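# Turn on the coffee brewer via its red rocker switch

## Task

Press the red rocker switch on the coffee brewer so the brewer turns on and the switch glows; the brewer must stay in its original spot, not shifted or tipped.

## Robot and tools

Robot: two arms in a physics simulation. left_arm has a left hand and stands on the +y side; right_arm has a right hand on the -y side. Calibrated base positions (scene frame, m): left_arm (-0.034, +0.270, +0.012), right_arm (-0.027, -0.289, +0.027), both turned only a few milliradians about z. A camera stand is fixed behind the arms. Loose objects may get a brief nudge now and then.

Scene frame: origin at table-top height, halfway between the arms' nominal bases; +x out over the table, +z up, +y toward left_arm. Image left and right do not match arm names. All reported positions, quaternions and targets use this frame.

Hand point: a spot 0.05 m in front of the palm and 0.15 m out from the wrist face. Its +z runs along the straight fingers, +y out of the palm, and +x across the palm, away from the thumb on the right hand and toward it on the left. Straight fingers extend 0.06-0.07 m past the point and lie about 0.06 m behind it (-y). A wrist bracket on the little-finger side can strike things.

Row layout (used by execute_actions and move): 28 numbers, each in [-1, 1], always covering both arms. Order: left dx, dy, dz, rx, ry, rz; left little, ring, middle, index, thumb_bend, thumb_turn, force_limit, speed; then the same 14 for the right arm. The pose numbers are offsets, not poses: they are measured from that arm's Hand target as it stood when the action or move began, along scene-frame axes, with rotation about the Hand target's position. Scale: 1.0 = 0.6 m for dx, dy, dz and 180 degrees for rx, ry, rz, which together form one rotation vector. All six zero means ask for the current Hand target again. Repeating the same offset moves further.

Hand numbers are absolute targets. Fingers and thumb_bend: +1 straight, -1 curled. thumb_turn: +1 beside the palm, -1 across in front of it. force_limit: -1 ≈ 0 N up to +1 = 10 N (15 N for thumb motors). speed: near zero at -1, full at +0.48 and above. There is no 'no change' value: to keep a hand as is, resend the eight numbers last executed for it; if none yet, send hand_measured plus hand_force_limit and hand_speed. For pressing a switch, a fist or a single straight finger works; gentle closing needs speed at or below -0.94.

execute_actions(actions, cameras): actions is a list of actions; each action is up to 15 rows at 1/30 s per step, and a short table repeats its final row to fill 15. Every row counts from the action's starting Hand target. cameras lists names (cam_high, cam_low, cam_left_wrist, cam_right_wrist), ["all"] or []; an empty actions list shows all cameras by default.

move(target, speed, blend, blocking, cameras): target is one 28-number row or a list of up to 15 rows, every row an offset from the same starting Hand targets. speed in m/s, 0.002 to 4.3, default 0.25 (turn rate up to twice that in rad/s); one value or one per target. blend in m rounds corners, 0 stops at each target. Moves last at least 0.5 s, at most 10 s, and do not avoid obstacles. blocking=false returns after about 0.5 s while the move keeps running. The result adds a 'move:' line: done, off_target, moving, held or fault, plus limits=paced or limits=held.

wait(seconds 0-10): let time pass holding commands. stop: brake a running move. zoom_image(camera, region [x0,y0,x1,y1] in pixels, at most 504 by 504): enlarge part of the latest image; images are 672x504. show_instructions: shows reference pages. finished_scene(scene=1): ends the scene irreversibly; the brewer must be on and stay so without help.

Results: end_effector_position (m) and end_effector_quat_wxyz per hand, Hand target (last commanded pose, basis for next offsets), joint positions, velocities and torques, hand_measured, hand_stopped_by (moving, target, force, stalled, fault) and hand_load_n in the little-to-thumb_turn order, and motor temperatures. Actions calls also list intermediate positions.

Behaviour: the arm tracks loosely; at rest it often sits 1-3 cm (up to 5 cm) short, usually low, without any contact. Resend the missing distance as a new offset. Orientation commands are clipped to 40 degrees from the measured one per step. Avoid passing near an arm's own base. A blocked arm keeps pushing until commanded back past its hand point.

Avoid: fast touches, aiming far past a contact, knocking the brewer or pushing it off the work area, hitting fixed or heavy objects, arms touching each other, heavy finger loads, and long stretched holds that heat motors (MOTOR HOT near 85 °C; at 100 °C the arm drops for 30-60 s). Approach the switch slowly, press just enough to flip it, then back off.

Each tool is called after "Emit:" as name(argument=value, ...), one argument or row to a line, values as JSON.

Reference images:

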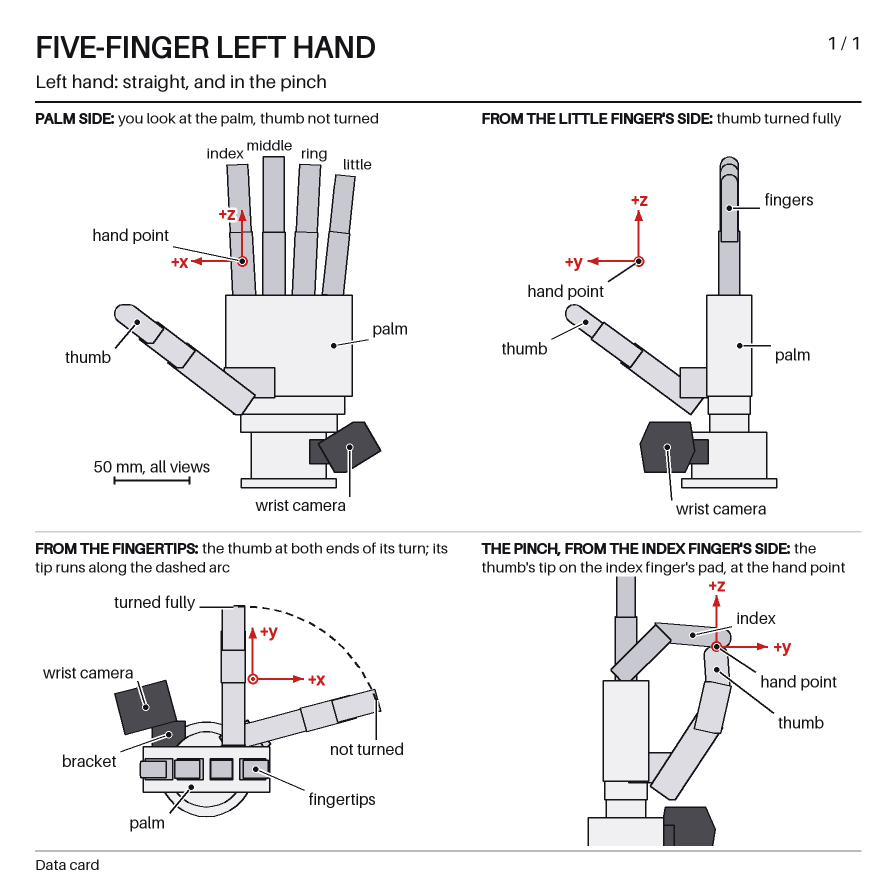

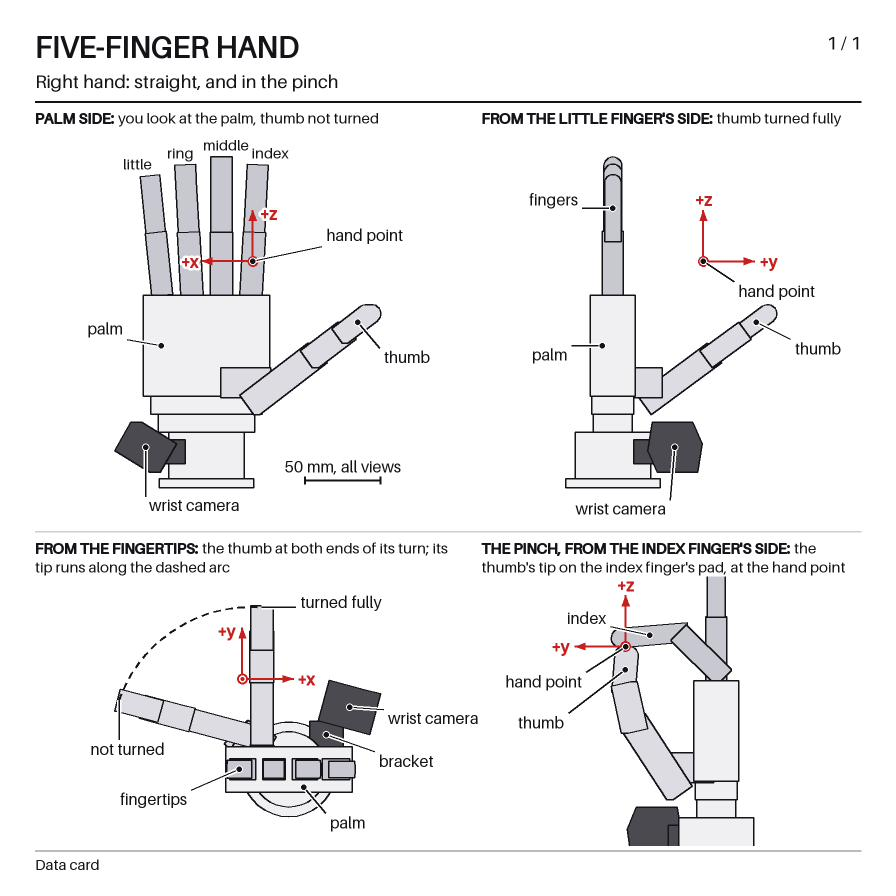

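## Session

Emit:
execute_actions(
  actions=[],
)

Scene clock: 0.00 s.
left_arm: end_effector_position=(+0.1176, +0.4020, +0.2528) hand_measured=(+1.000, +1.000, +1.000, +1.000, +1.000, +1.000) hand_load_n=(+0.0, +0.0, +0.0, +0.0, +0.0, +0.0) hand_stopped_by=(target, target, target, target, target, target) hand_force_limit=0.00 hand_speed=-0.80 end_effector_quat_wxyz=(+0.046, +0.986, -0.145, +0.066) | right_arm: end_effector_position=(+0.3793, -0.0963, +0.2747) hand_measured=(+1.000, +1.000, +1.000, +1.000, +1.000, +1.000) hand_load_n=(+0.0, +0.0, +0.0, +0.0, +0.0, +0.0) hand_stopped_by=(target, target, target, target, target, target) hand_force_limit=0.00 hand_speed=-0.80 end_effector_quat_wxyz=(-0.317, +0.655, +0.317, +0.608)
Joint positions: left_arm=[1.088 0.988 1.025 -1.65 0.155 -0.195] | right_arm=[0.24 0.903 0.436 0.391 -0.635 -1.586]
Joint velocities: within noise
Joint torques (N m): no reading
Motor temperatures (°C): left_arm=[22 36 25 30 30 25] | right_arm=[25 25 25 28 29 25]
Heat: left arm: hottest shoulder 36 °C; right arm: hottest wrist yaw 29 °C.
Hand target: left_arm +0.1207, +0.4077, +0.2618; +0.032, +0.986, -0.147, +0.071 | right_arm +0.3838, -0.0950, +0.2878; -0.316, +0.647, +0.319, +0.616

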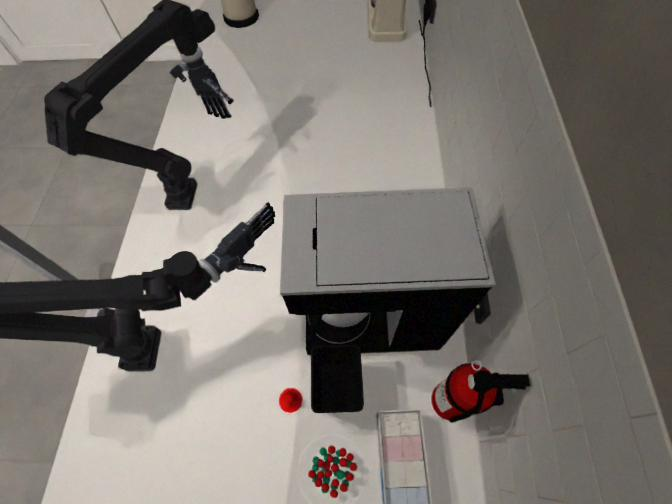

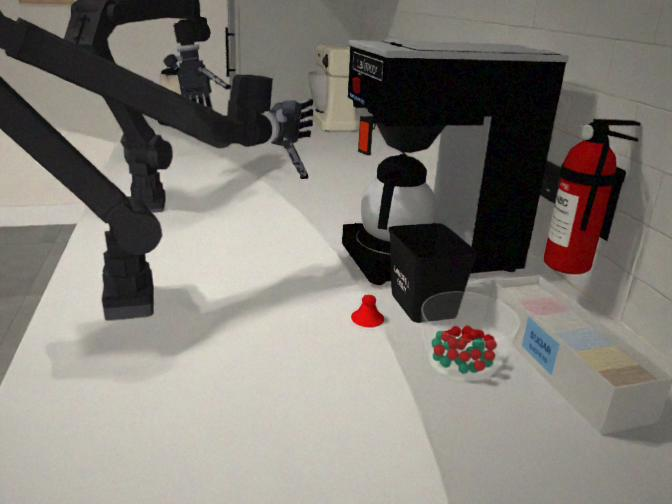

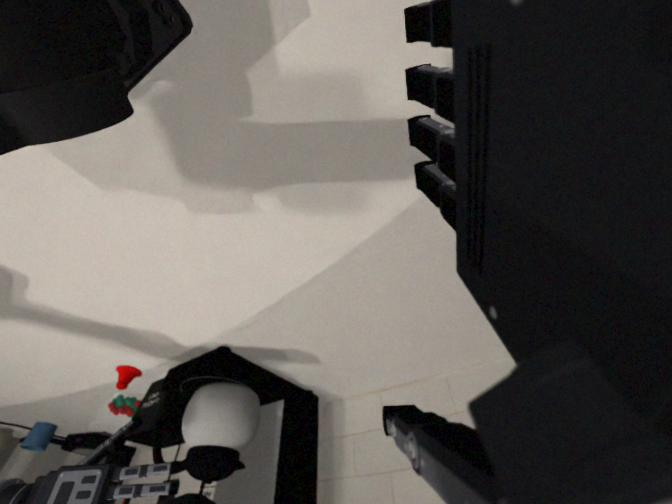

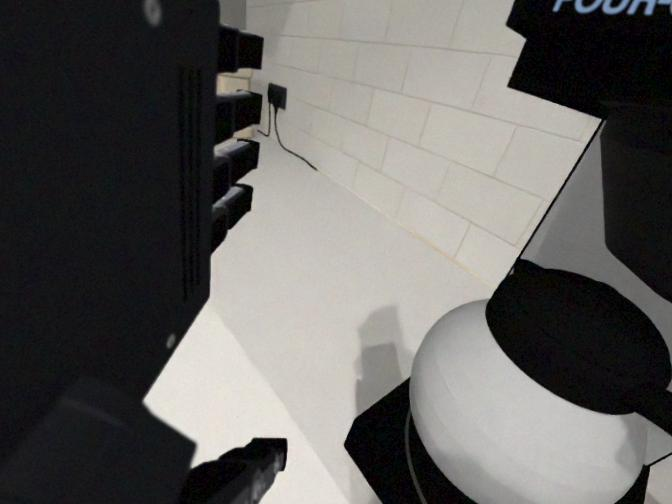

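Emit:
zoom_image(
  camera="cam_low",
  region=[220, 30, 470, 210],
)

Emit:
zoom_image(
  camera="cam_high",
  region=[180, 170, 400, 370],
)

Scaled by 2.016 from the camera's 672x504 image, which has a finer 960x720 frame.

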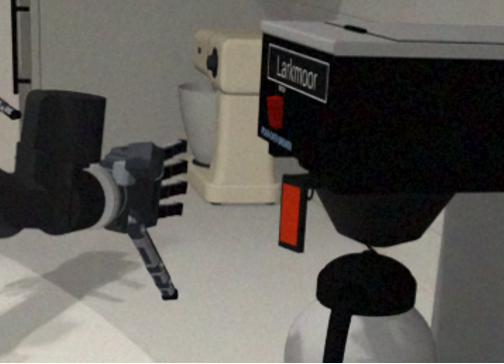

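Scaled by 2.291 from the camera's 672x504 image, which has a finer 960x720 frame.

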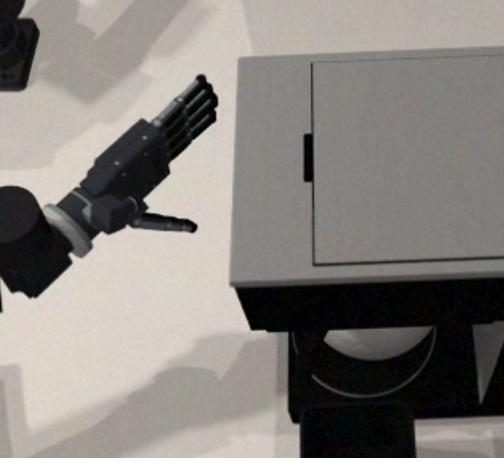

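Emit:
move(
  target=[0,0,0,0,0,0,1,1,1,1,1,1,0.0,-0.8,-0.223,-0.175,0.07,0,0,-0.294,-1,-1,-1,1,1,1,0.0,-0.2],
  cameras=["all"],
)

Scene clock: 4.00 s.
left_arm: end_effector_position=(+0.1176, +0.4020, +0.2528) hand_measured=(+1.000, +1.000, +1.000, +1.000, +1.000, +1.000) hand_load_n=(+0.0, +0.0, +0.0, +0.0, +0.0, +0.0) hand_stopped_by=(target, target, target, target, target, target) hand_force_limit=0.00 hand_speed=-0.80 end_effector_quat_wxyz=(+0.046, +0.986, -0.145, +0.066) | right_arm: end_effector_position=(+0.2503, -0.2074, +0.3087) hand_measured=(-1.000, -1.000, -1.000, +1.000, +1.000, +1.000) hand_load_n=(+0.0, +0.0, +0.0, +0.0, +0.0, +0.0) hand_stopped_by=(target, target, target, target, target, target) hand_force_limit=0.00 hand_speed=-0.20 end_effector_quat_wxyz=(+0.012, +0.728, +0.008, +0.686)
Joint positions: left_arm=[1.088 0.988 1.025 -1.65 0.155 -0.195] | right_arm=[0.981 0.462 0.387 -0.042 1.039 -1.498]
Joint torques (N m): left_arm=[0.91 -4.6 9.28 0.28 0.12 -0.02] | right_arm=[-0.03 0.56 12.71 0.83 0.27 0]
Heat: left arm: hottest shoulder 36 °C; right arm: hottest wrist pitch 28 °C.
Hand target: left_arm +0.1207, +0.4077, +0.2618; +0.032, +0.986, -0.147, +0.071 | right_arm +0.2500, -0.1999, +0.3299; -0.008, +0.722, -0.003, +0.692
Off the commanded pose: left_arm 0.011 m, 2 deg | right_arm 0.022 m, 3 deg.
move: off_target (left_arm, right_arm)

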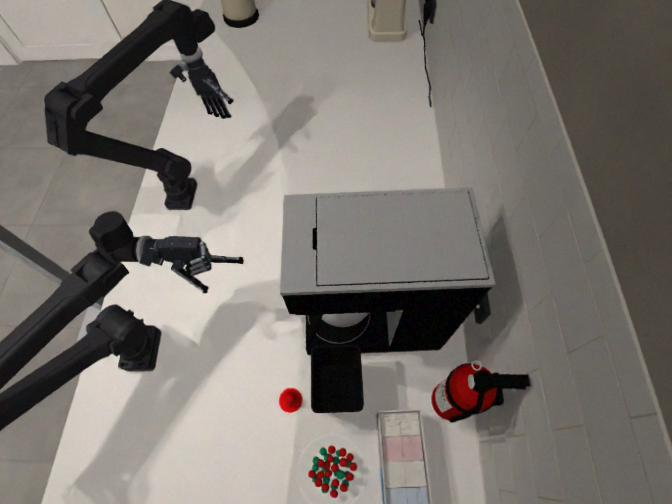

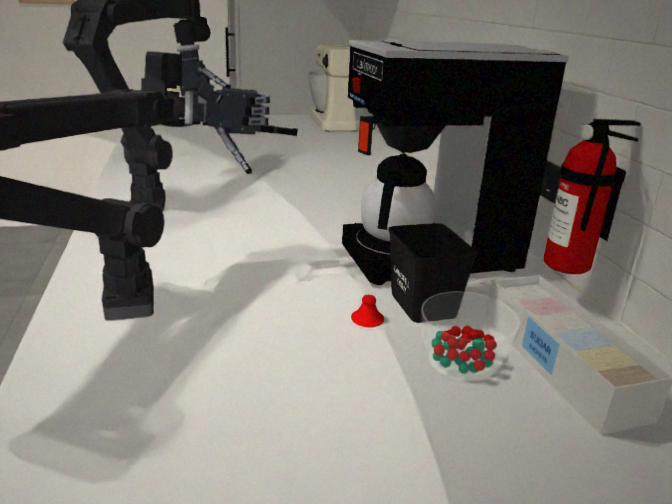

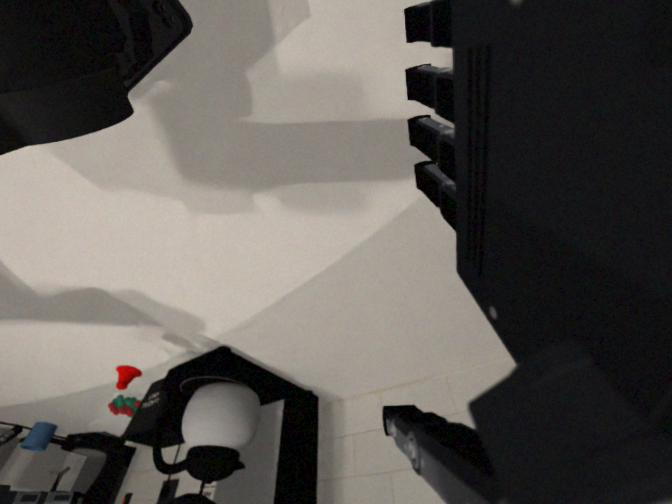

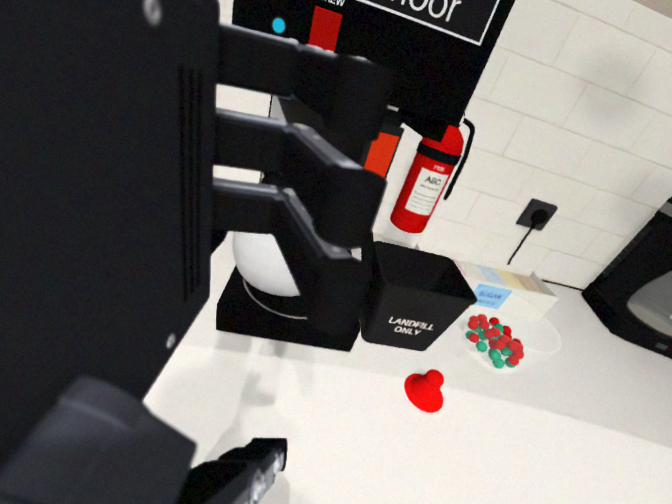

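Emit:
zoom_image(
  camera="cam_right_wrist",
  region=[220, 0, 520, 225],
)

Emit:
zoom_image(
  camera="cam_low",
  region=[330, 30, 430, 110],
)

Emit:
zoom_image(
  camera="cam_high",
  region=[150, 180, 350, 330],
)

Scaled by 1.680 from the camera's 672x504 image, which has a finer 960x720 frame.

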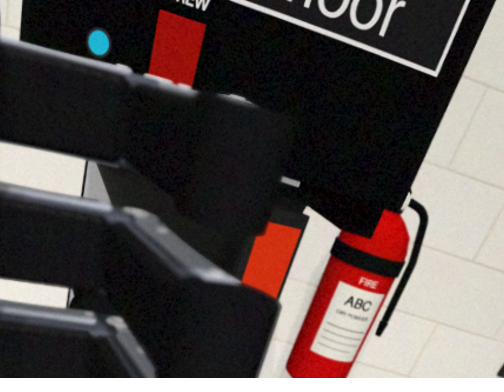

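Scaled by 5.040 from the camera's 672x504 image, which has a finer 960x720 frame.

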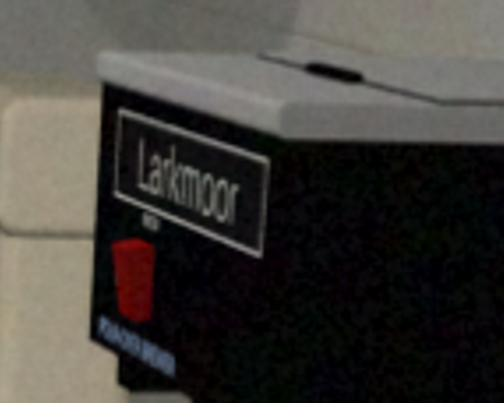

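Scaled by 2.520 from the camera's 672x504 image, which has a finer 960x720 frame.

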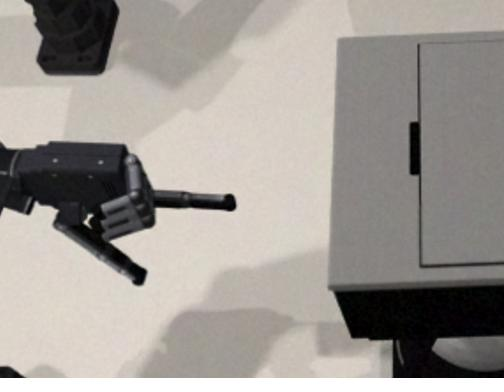

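Emit:
move(
  target=[0,0,0,0,0,0,1,1,1,1,1,1,0.0,-0.8,0.0,0.0,0.15,0,0,0,-1,-1,-1,1,1,1,0.0,-0.2],
  cameras=["all"],
)

Scene clock: 5.70 s.
left_arm: end_effector_position=(+0.1176, +0.4020, +0.2528) hand_measured=(+1.000, +1.000, +1.000, +1.000, +1.000, +1.000) hand_load_n=(+0.0, +0.0, +0.0, +0.0, +0.0, +0.0) hand_stopped_by=(target, target, target, target, target, target) hand_force_limit=0.00 hand_speed=-0.80 end_effector_quat_wxyz=(+0.046, +0.986, -0.145, +0.066) | right_arm: end_effector_position=(+0.2506, -0.2057, +0.3971) hand_measured=(-1.000, -1.000, -1.000, +1.000, +1.000, +1.000) hand_load_n=(+0.0, +0.0, +0.0, +0.0, +0.0, +0.0) hand_stopped_by=(target, target, target, target, target, target) hand_force_limit=0.00 hand_speed=-0.20 end_effector_quat_wxyz=(+0.011, +0.727, +0.007, +0.686)
Joint positions: left_arm=[1.088 0.988 1.025 -1.65 0.155 -0.195] | right_arm=[0.984 0.48 0.622 -0.257 1.043 -1.497]
Joint torques (N m): left_arm=[0.91 -4.6 9.28 0.28 0.12 -0.02] | right_arm=[-0.73 1.55 13.37 0.87 0.1 0.04]
Heat: left arm: hottest shoulder 36 °C; right arm: hottest wrist pitch 28 °C.
Hand target: left_arm +0.1207, +0.4077, +0.2618; +0.032, +0.986, -0.147, +0.071 | right_arm +0.2501, -0.1999, +0.4198; -0.008, +0.722, -0.003, +0.692
Off the commanded pose: left_arm 0.011 m, 2 deg | right_arm 0.023 m, 3 deg.
move: off_target (left_arm, right_arm)

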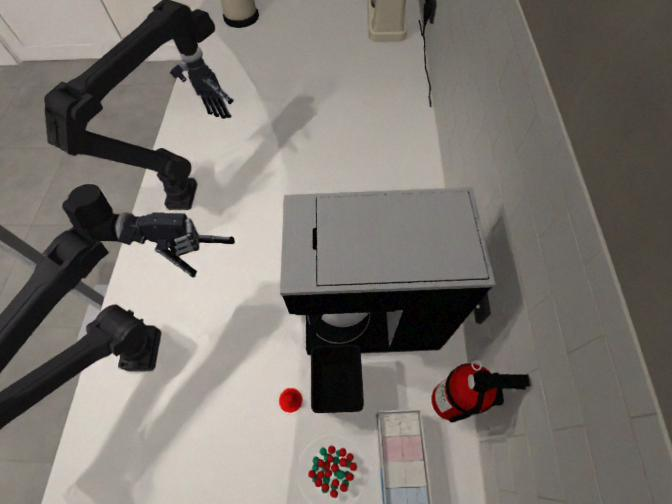

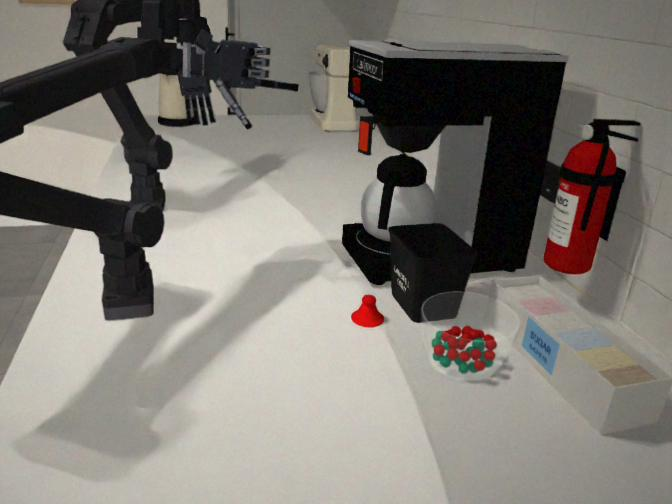

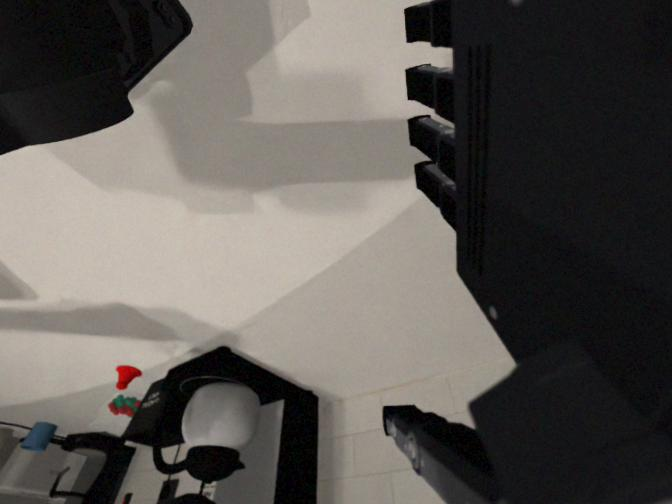

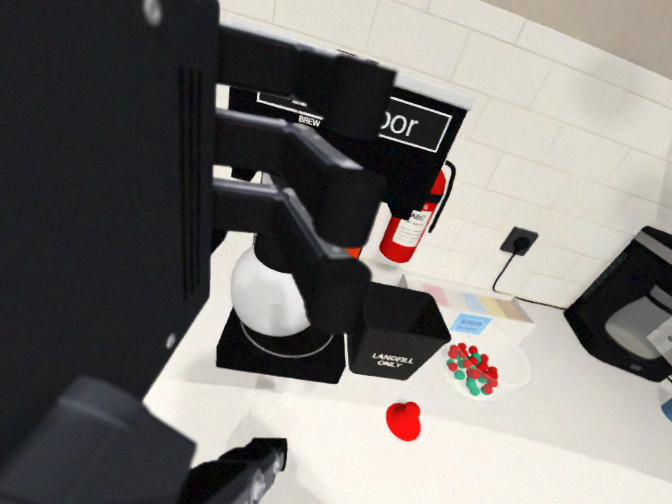

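Emit:
move(
  target=[0,0,0,0,0,0,1,1,1,1,1,1,0.0,-0.8,0.12,0.0,0.0,0,0,0,-1,-1,-1,1,1,1,0.0,-0.2],
  cameras=["all"],
  speed=0.15,
)

Emit:
zoom_image(
  camera="cam_low",
  region=[270, 30, 410, 140],
)

Emit:
zoom_image(
  camera="cam_right_wrist",
  region=[200, 0, 520, 240],
)

Scene clock: 7.50 s.
left_arm: end_effector_position=(+0.1176, +0.4020, +0.2528) hand_measured=(+1.000, +1.000, +1.000, +1.000, +1.000, +1.000) hand_load_n=(+0.0, +0.0, +0.0, +0.0, +0.0, +0.0) hand_stopped_by=(target, target, target, target, target, target) hand_force_limit=0.00 hand_speed=-0.80 end_effector_quat_wxyz=(+0.046, +0.986, -0.145, +0.066) | right_arm: end_effector_position=(+0.3141, -0.1989, +0.3899) hand_measured=(-1.000, -1.000, -1.000, +1.000, +1.000, +1.000) hand_load_n=(+0.0, +0.0, +0.0, +0.0, +0.0, +0.0) hand_stopped_by=(target, target, target, target, target, target) hand_force_limit=0.00 hand_speed=-0.20 end_effector_quat_wxyz=(-0.002, +0.736, +0.011, +0.677)
Joint positions: left_arm=[1.088 0.988 1.025 -1.65 0.155 -0.195] | right_arm=[0.725 0.624 0.652 -0.142 0.759 -1.504]
Joint torques (N m): left_arm=[0.91 -4.6 9.28 0.28 0.12 -0.02] | right_arm=[-2.78 0.21 13.35 1.95 -0.15 -0.26]
Heat: left arm: hottest shoulder 36 °C; right arm: hottest wrist pitch 28 °C.
Hand target: left_arm +0.1207, +0.4077, +0.2618; +0.032, +0.986, -0.147, +0.071 | right_arm +0.3221, -0.2000, +0.4198; -0.008, +0.722, -0.003, +0.692
Off the commanded pose: left_arm 0.011 m, 2 deg | right_arm 0.031 m, 3 deg.
move: off_target (left_arm, right_arm)

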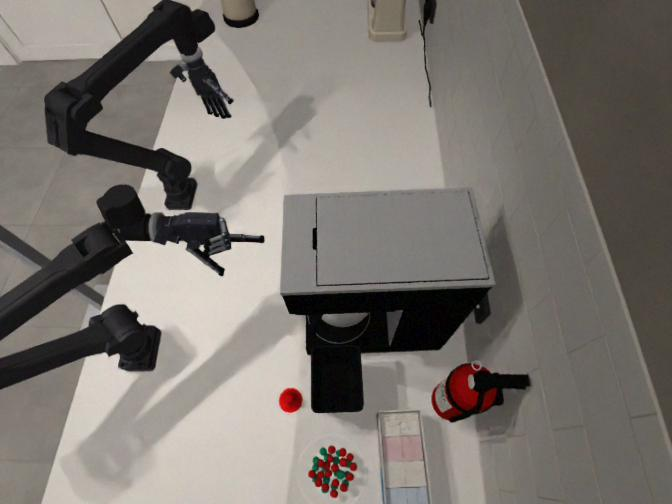

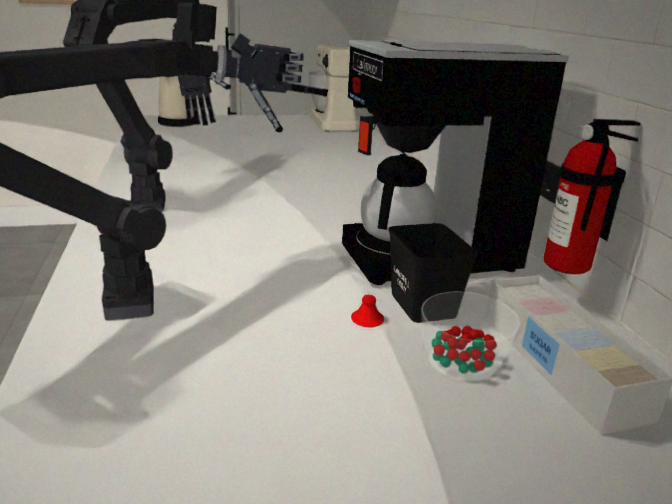

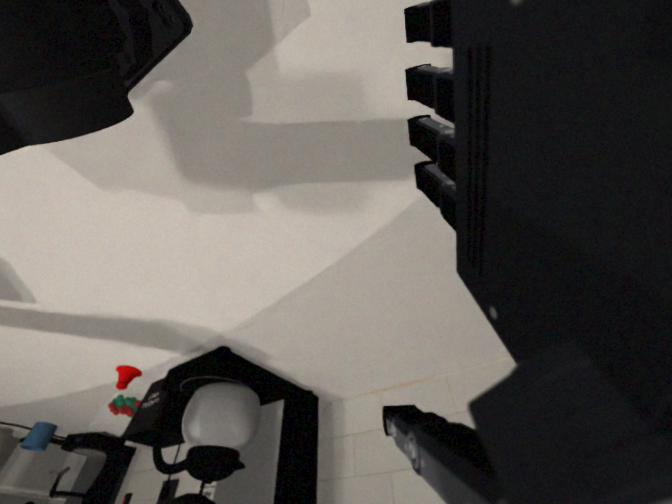

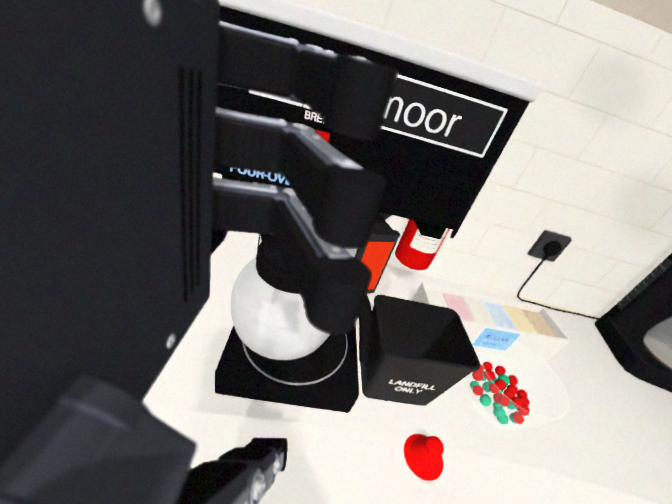

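Scaled by 3.600 from the camera's 672x504 image, which has a finer 960x720 frame.

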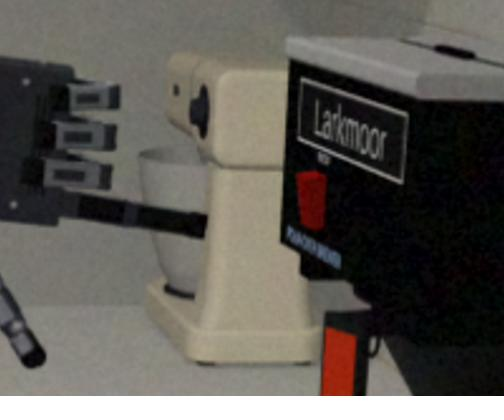

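Scaled by 1.575 from the camera's 672x504 image, which has a finer 960x720 frame.

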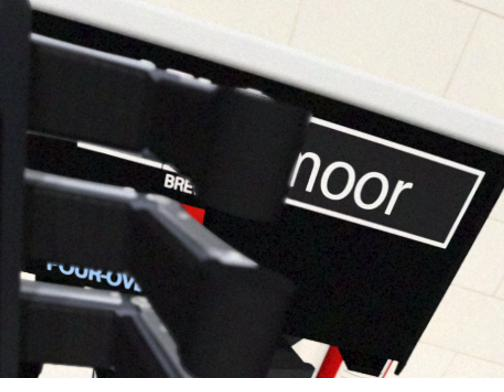

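Emit:
move(
  target=[0,0,0,0,0,0,1,1,1,1,1,1,0.0,-0.8,0.068,-0.01,0.045,0,0,0,-1,-1,-1,1,1,1,0.0,-0.2],
  cameras=["all"],
  speed=0.12,
)

Emit:
zoom_image(
  camera="cam_low",
  region=[300, 30, 400, 110],
)

Emit:
zoom_image(
  camera="cam_right_wrist",
  region=[200, 0, 520, 240],
)

Emit:
zoom_image(
  camera="cam_high",
  region=[200, 170, 330, 310],
)

Scene clock: 10.40 s.
left_arm: end_effector_position=(+0.1176, +0.4020, +0.2528) hand_measured=(+1.000, +1.000, +1.000, +1.000, +1.000, +1.000) hand_load_n=(+0.0, +0.0, +0.0, +0.0, +0.0, +0.0) hand_stopped_by=(target, target, target, target, target, target) hand_force_limit=0.00 hand_speed=-0.80 end_effector_quat_wxyz=(+0.046, +0.986, -0.145, +0.066) | right_arm: end_effector_position=(+0.3541, -0.2038, +0.4157) hand_measured=(-1.000, -1.000, -1.000, +1.000, +1.000, +1.000) hand_load_n=(+0.0, +0.0, +0.0, +0.0, +0.0, +0.0) hand_stopped_by=(target, target, target, target, target, target) hand_force_limit=0.00 hand_speed=-0.20 end_effector_quat_wxyz=(-0.004, +0.737, +0.009, +0.676)
Joint positions: left_arm=[1.088 0.988 1.025 -1.65 0.155 -0.195] | right_arm=[0.59 0.718 0.753 -0.142 0.624 -1.513]
Joint torques (N m): left_arm=[0.91 -4.6 9.28 0.28 0.12 -0.02] | right_arm=[-2.43 -1.38 13.7 2.02 -0.15 -0.25]
Heat: left arm: hottest shoulder 35 °C; right arm: hottest wrist pitch 28 °C.
Hand target: left_arm +0.1207, +0.4077, +0.2618; +0.032, +0.986, -0.147, +0.071 | right_arm +0.3628, -0.2059, +0.4468; -0.008, +0.722, -0.003, +0.692
Off the commanded pose: left_arm 0.011 m, 2 deg | right_arm 0.032 m, 3 deg.
move: off_target (left_arm, right_arm)

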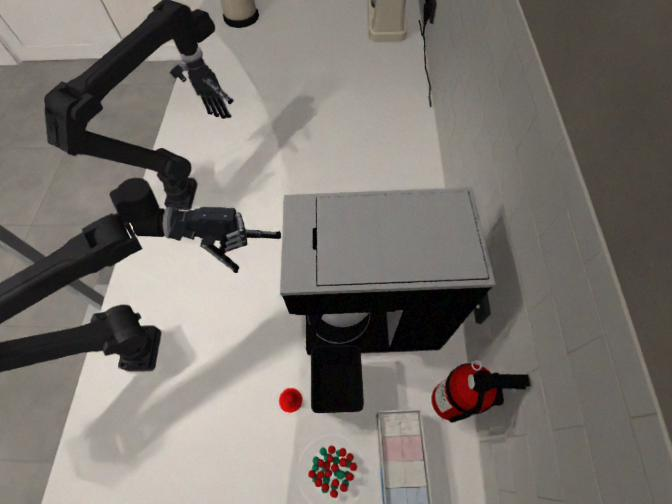

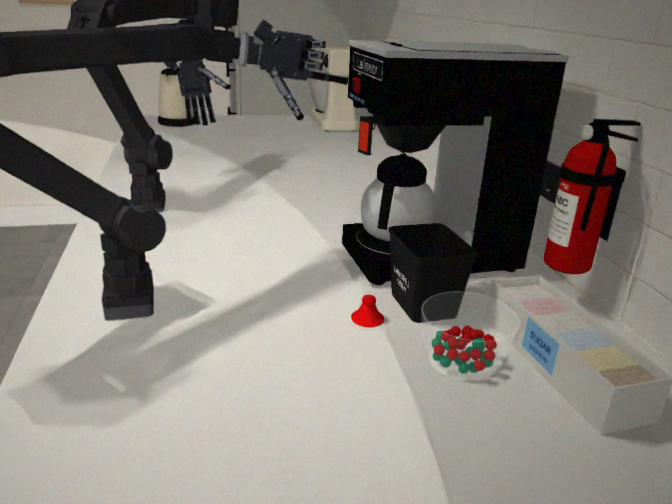

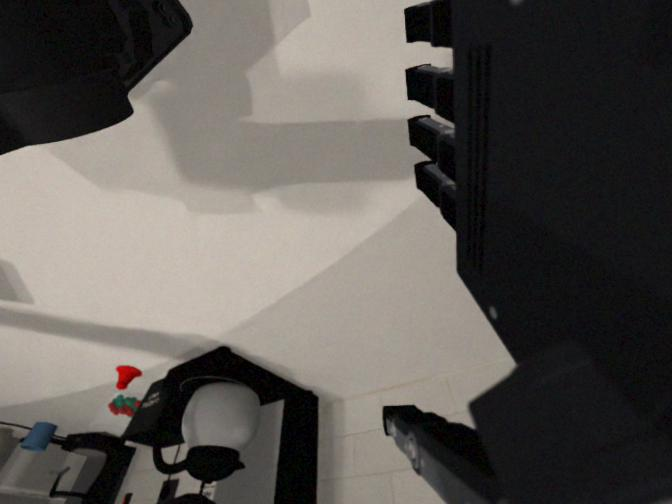

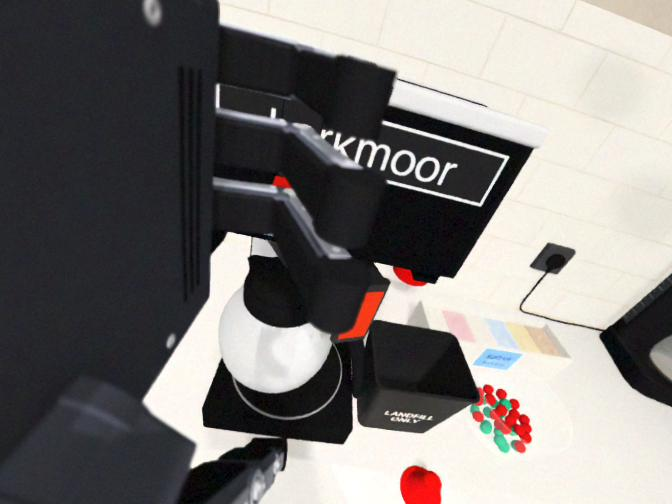

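Scaled by 5.040 from the camera's 672x504 image, which has a finer 960x720 frame.

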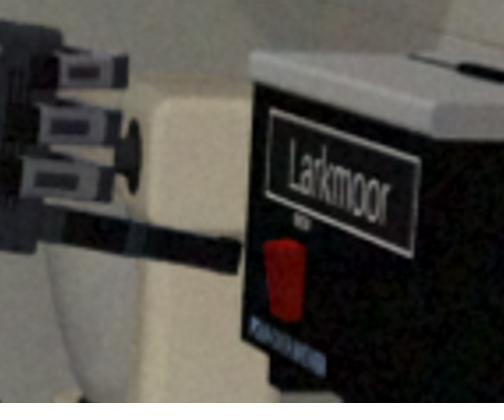

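Scaled by 1.575 from the camera's 672x504 image, which has a finer 960x720 frame.

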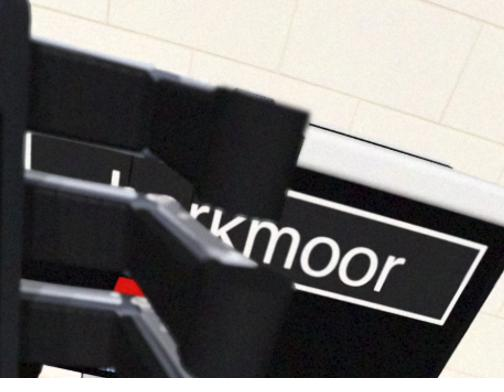

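Scaled by 3.600 from the camera's 672x504 image, which has a finer 960x720 frame.

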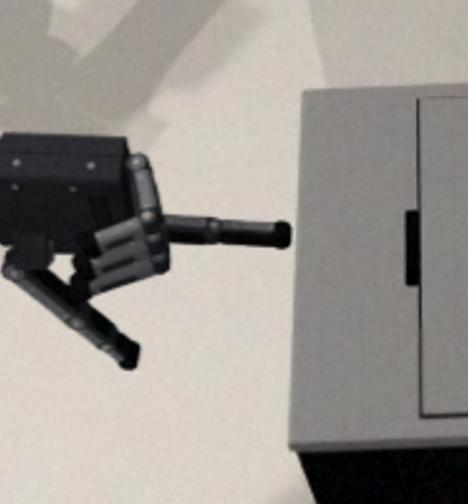

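Emit:
move(
  target=[0,0,0,0,0,0,1,1,1,1,1,1,0.0,-0.8,0.0,-0.03,0.005,0,0,0,-1,-1,-1,1,1,1,0.0,-0.2],
  cameras=["all"],
  speed=0.12,
)

Emit:
zoom_image(
  camera="cam_low",
  region=[300, 30, 400, 110],
)

Emit:
zoom_image(
  camera="cam_right_wrist",
  region=[200, 0, 520, 240],
)

Emit:
zoom_image(
  camera="cam_high",
  region=[200, 170, 330, 310],
)

Scene clock: 11.97 s.
left_arm: end_effector_position=(+0.1176, +0.4020, +0.2528) hand_measured=(+1.000, +1.000, +1.000, +1.000, +1.000, +1.000) hand_load_n=(+0.0, +0.0, +0.0, +0.0, -0.5, +0.0) hand_stopped_by=(target, target, target, target, target, target) hand_force_limit=0.00 hand_speed=-0.80 end_effector_quat_wxyz=(+0.046, +0.986, -0.145, +0.066) | right_arm: end_effector_position=(+0.3619, -0.2141, +0.4159) hand_measured=(-1.000, -1.000, -1.000, +1.000, +1.000, +1.000) hand_load_n=(+0.0, +0.0, +0.0, +0.0, +0.0, +0.0) hand_stopped_by=(target, target, target, target, target, target) hand_force_limit=0.00 hand_speed=-0.20 end_effector_quat_wxyz=(-0.008, +0.738, +0.010, +0.675)
Joint positions: left_arm=[1.088 0.988 1.025 -1.65 0.155 -0.195] | right_arm=[0.531 0.716 0.754 -0.142 0.558 -1.517]
Joint torques (N m): left_arm=[0.91 -4.6 9.26 0.28 0.12 -0.02] | right_arm=[-3.08 -3.31 13.38 1.06 -0.05 -0.28]
Heat: left arm: hottest shoulder 35 °C; right arm: hottest wrist pitch 28 °C.
Hand target: left_arm +0.1207, +0.4077, +0.2618; +0.032, +0.986, -0.147, +0.071 | right_arm +0.3629, -0.2239, +0.4498; -0.008, +0.722, -0.003, +0.692
Off the commanded pose: left_arm 0.011 m, 2 deg | right_arm 0.035 m, 3 deg.
move: off_target (left_arm, right_arm)

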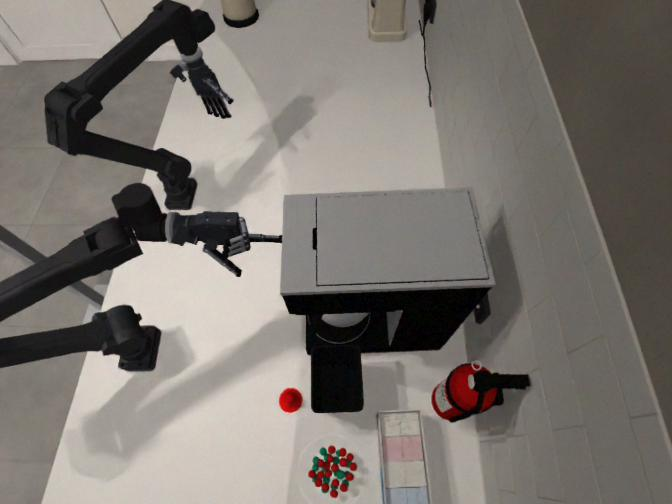

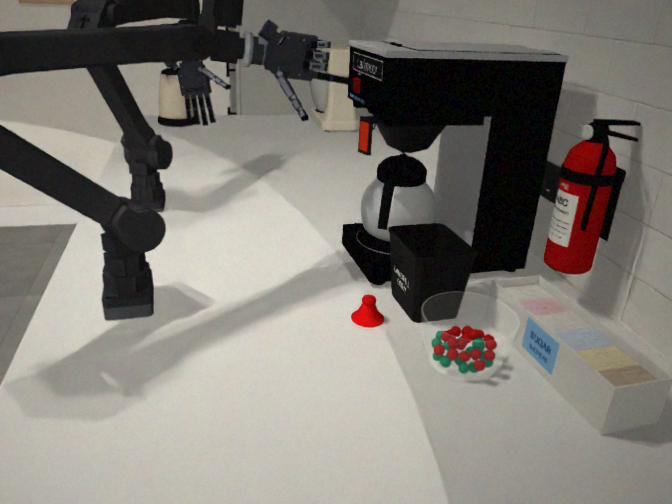

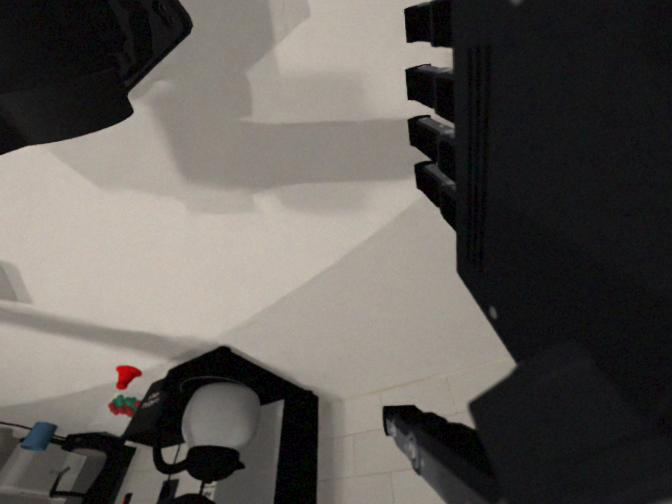

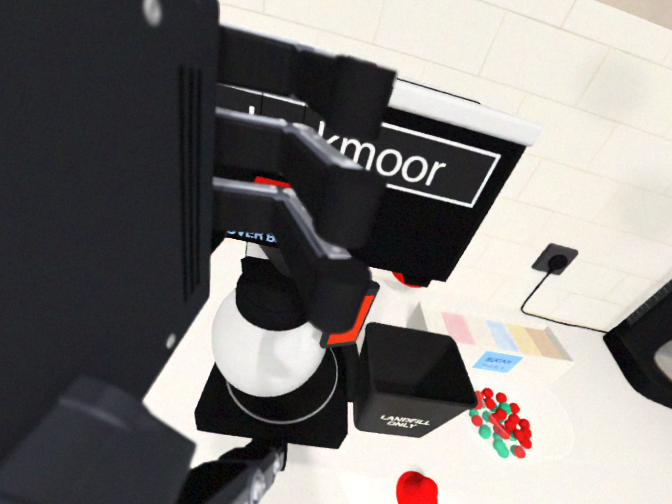

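Scaled by 5.040 from the camera's 672x504 image, which has a finer 960x720 frame.

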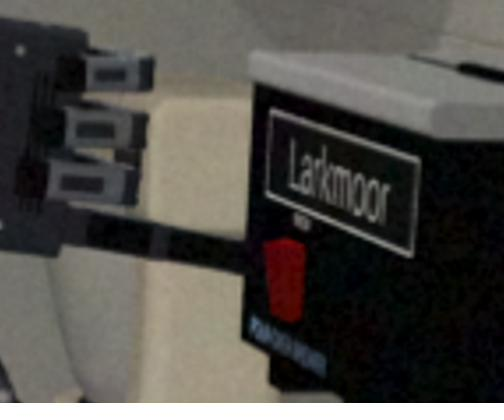

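Scaled by 1.575 from the camera's 672x504 image, which has a finer 960x720 frame.

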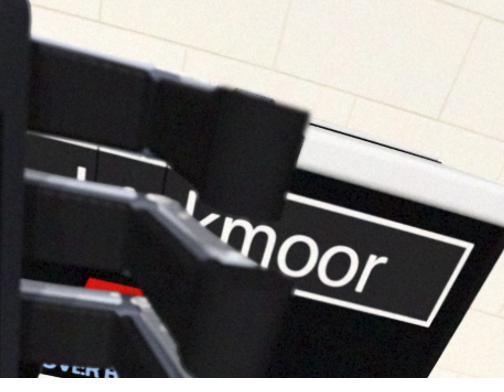

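Scaled by 3.600 from the camera's 672x504 image, which has a finer 960x720 frame.

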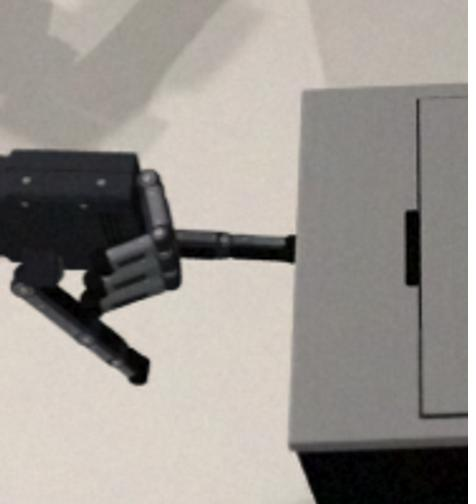

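Emit:
move(
  target=[0,0,0,0,0,0,1,1,1,1,1,1,0.0,-0.8,-0.03,-0.015,0.0,0,0,0,-1,-1,-1,1,1,1,0.0,-0.2],
  cameras=["cam_low","cam_right_wrist","cam_high"],
  speed=0.12,
)

Emit:
zoom_image(
  camera="cam_low",
  region=[300, 30, 400, 110],
)

Emit:
zoom_image(
  camera="cam_right_wrist",
  region=[200, 0, 520, 240],
)

Emit:
zoom_image(
  camera="cam_high",
  region=[200, 170, 330, 310],
)

Scene clock: 13.47 s.
left_arm: end_effector_position=(+0.1176, +0.4020, +0.2528) hand_measured=(+1.000, +1.000, +1.000, +1.000, +1.000, +1.000) hand_load_n=(+0.0, +0.0, +0.0, +0.0, +0.0, +0.0) hand_stopped_by=(target, target, target, target, target, target) hand_force_limit=0.00 hand_speed=-0.80 end_effector_quat_wxyz=(+0.046, +0.986, -0.145, +0.066) | right_arm: end_effector_position=(+0.3460, -0.2252, +0.4288) hand_measured=(-1.000, -1.000, -1.000, +1.000, +1.000, +1.000) hand_load_n=(+0.0, +0.0, +0.0, +0.0, +0.0, +0.0) hand_stopped_by=(target, target, target, target, target, target) hand_force_limit=0.00 hand_speed=-0.20 end_effector_quat_wxyz=(-0.012, +0.731, +0.005, +0.682)
Joint positions: left_arm=[1.088 0.988 1.025 -1.65 0.155 -0.195] | right_arm=[0.531 0.653 0.754 -0.182 0.561 -1.517]
Joint torques (N m): left_arm=[0.91 -4.66 9.26 0.28 0.12 -0.02] | right_arm=[-2.61 -1.61 11.88 0.99 0.18 -0.26]
Heat: left arm: hottest shoulder 35 °C; right arm: hottest elbow 28 °C.
Hand target: left_arm +0.1207, +0.4077, +0.2618; +0.032, +0.986, -0.147, +0.071 | right_arm +0.3448, -0.2329, +0.4498; -0.008, +0.722, -0.003, +0.692
Off the commanded pose: left_arm 0.011 m, 2 deg | right_arm 0.022 m, 2 deg.
move: off_target (left_arm, right_arm)
Images, in order (width x height): cam_high 672x504, cam_low 672x504, cam_right_wrist 672x504.

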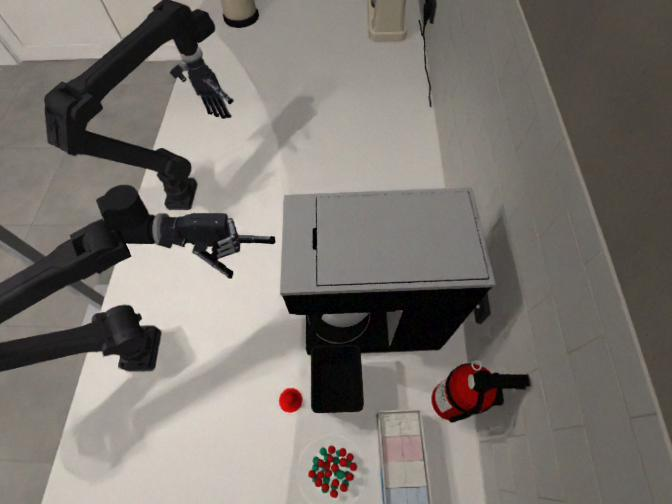

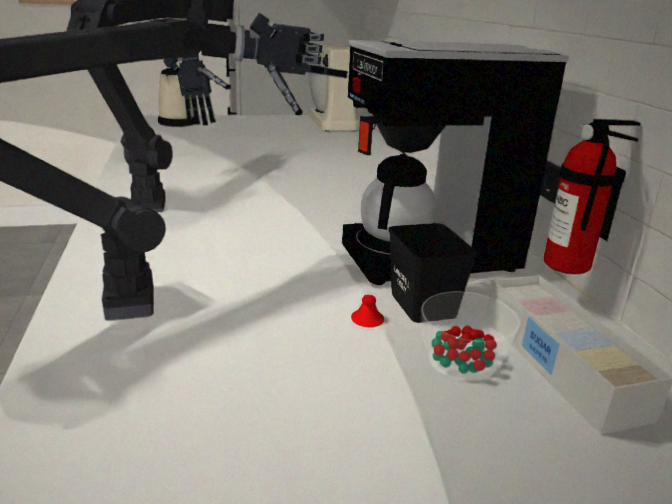

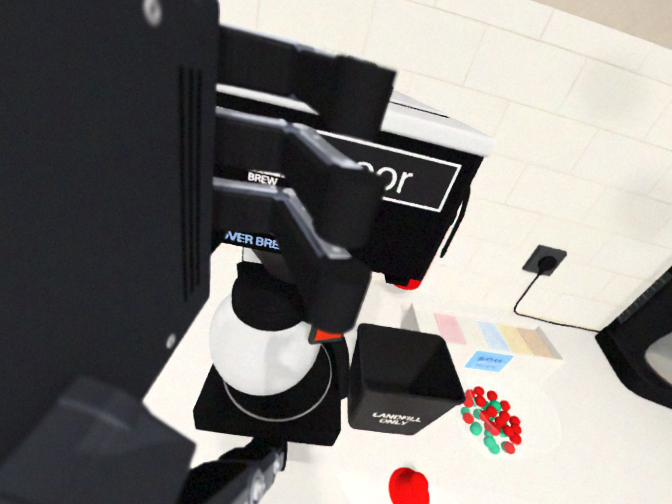

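Scaled by 5.040 from the camera's 672x504 image, which has a finer 960x720 frame.

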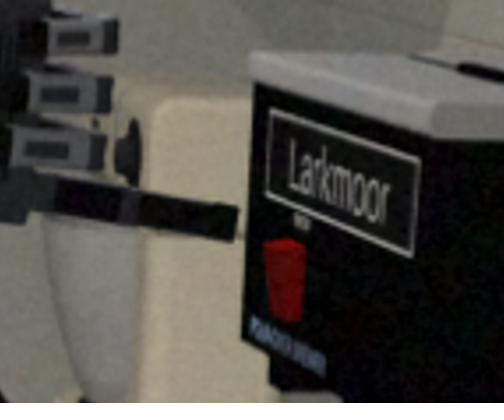

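Scaled by 1.575 from the camera's 672x504 image, which has a finer 960x720 frame.

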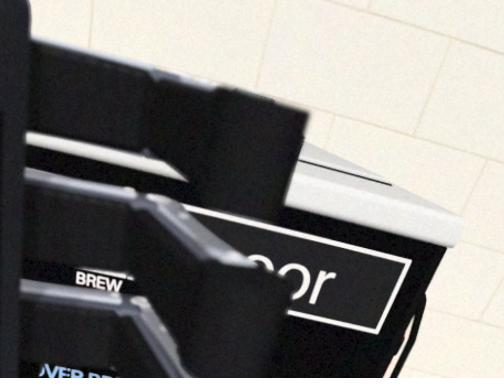

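Scaled by 3.600 from the camera's 672x504 image, which has a finer 960x720 frame.

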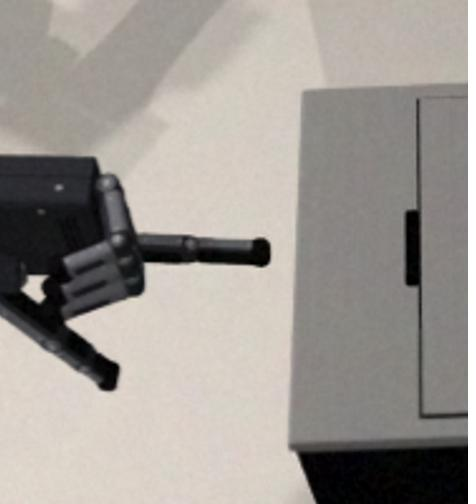

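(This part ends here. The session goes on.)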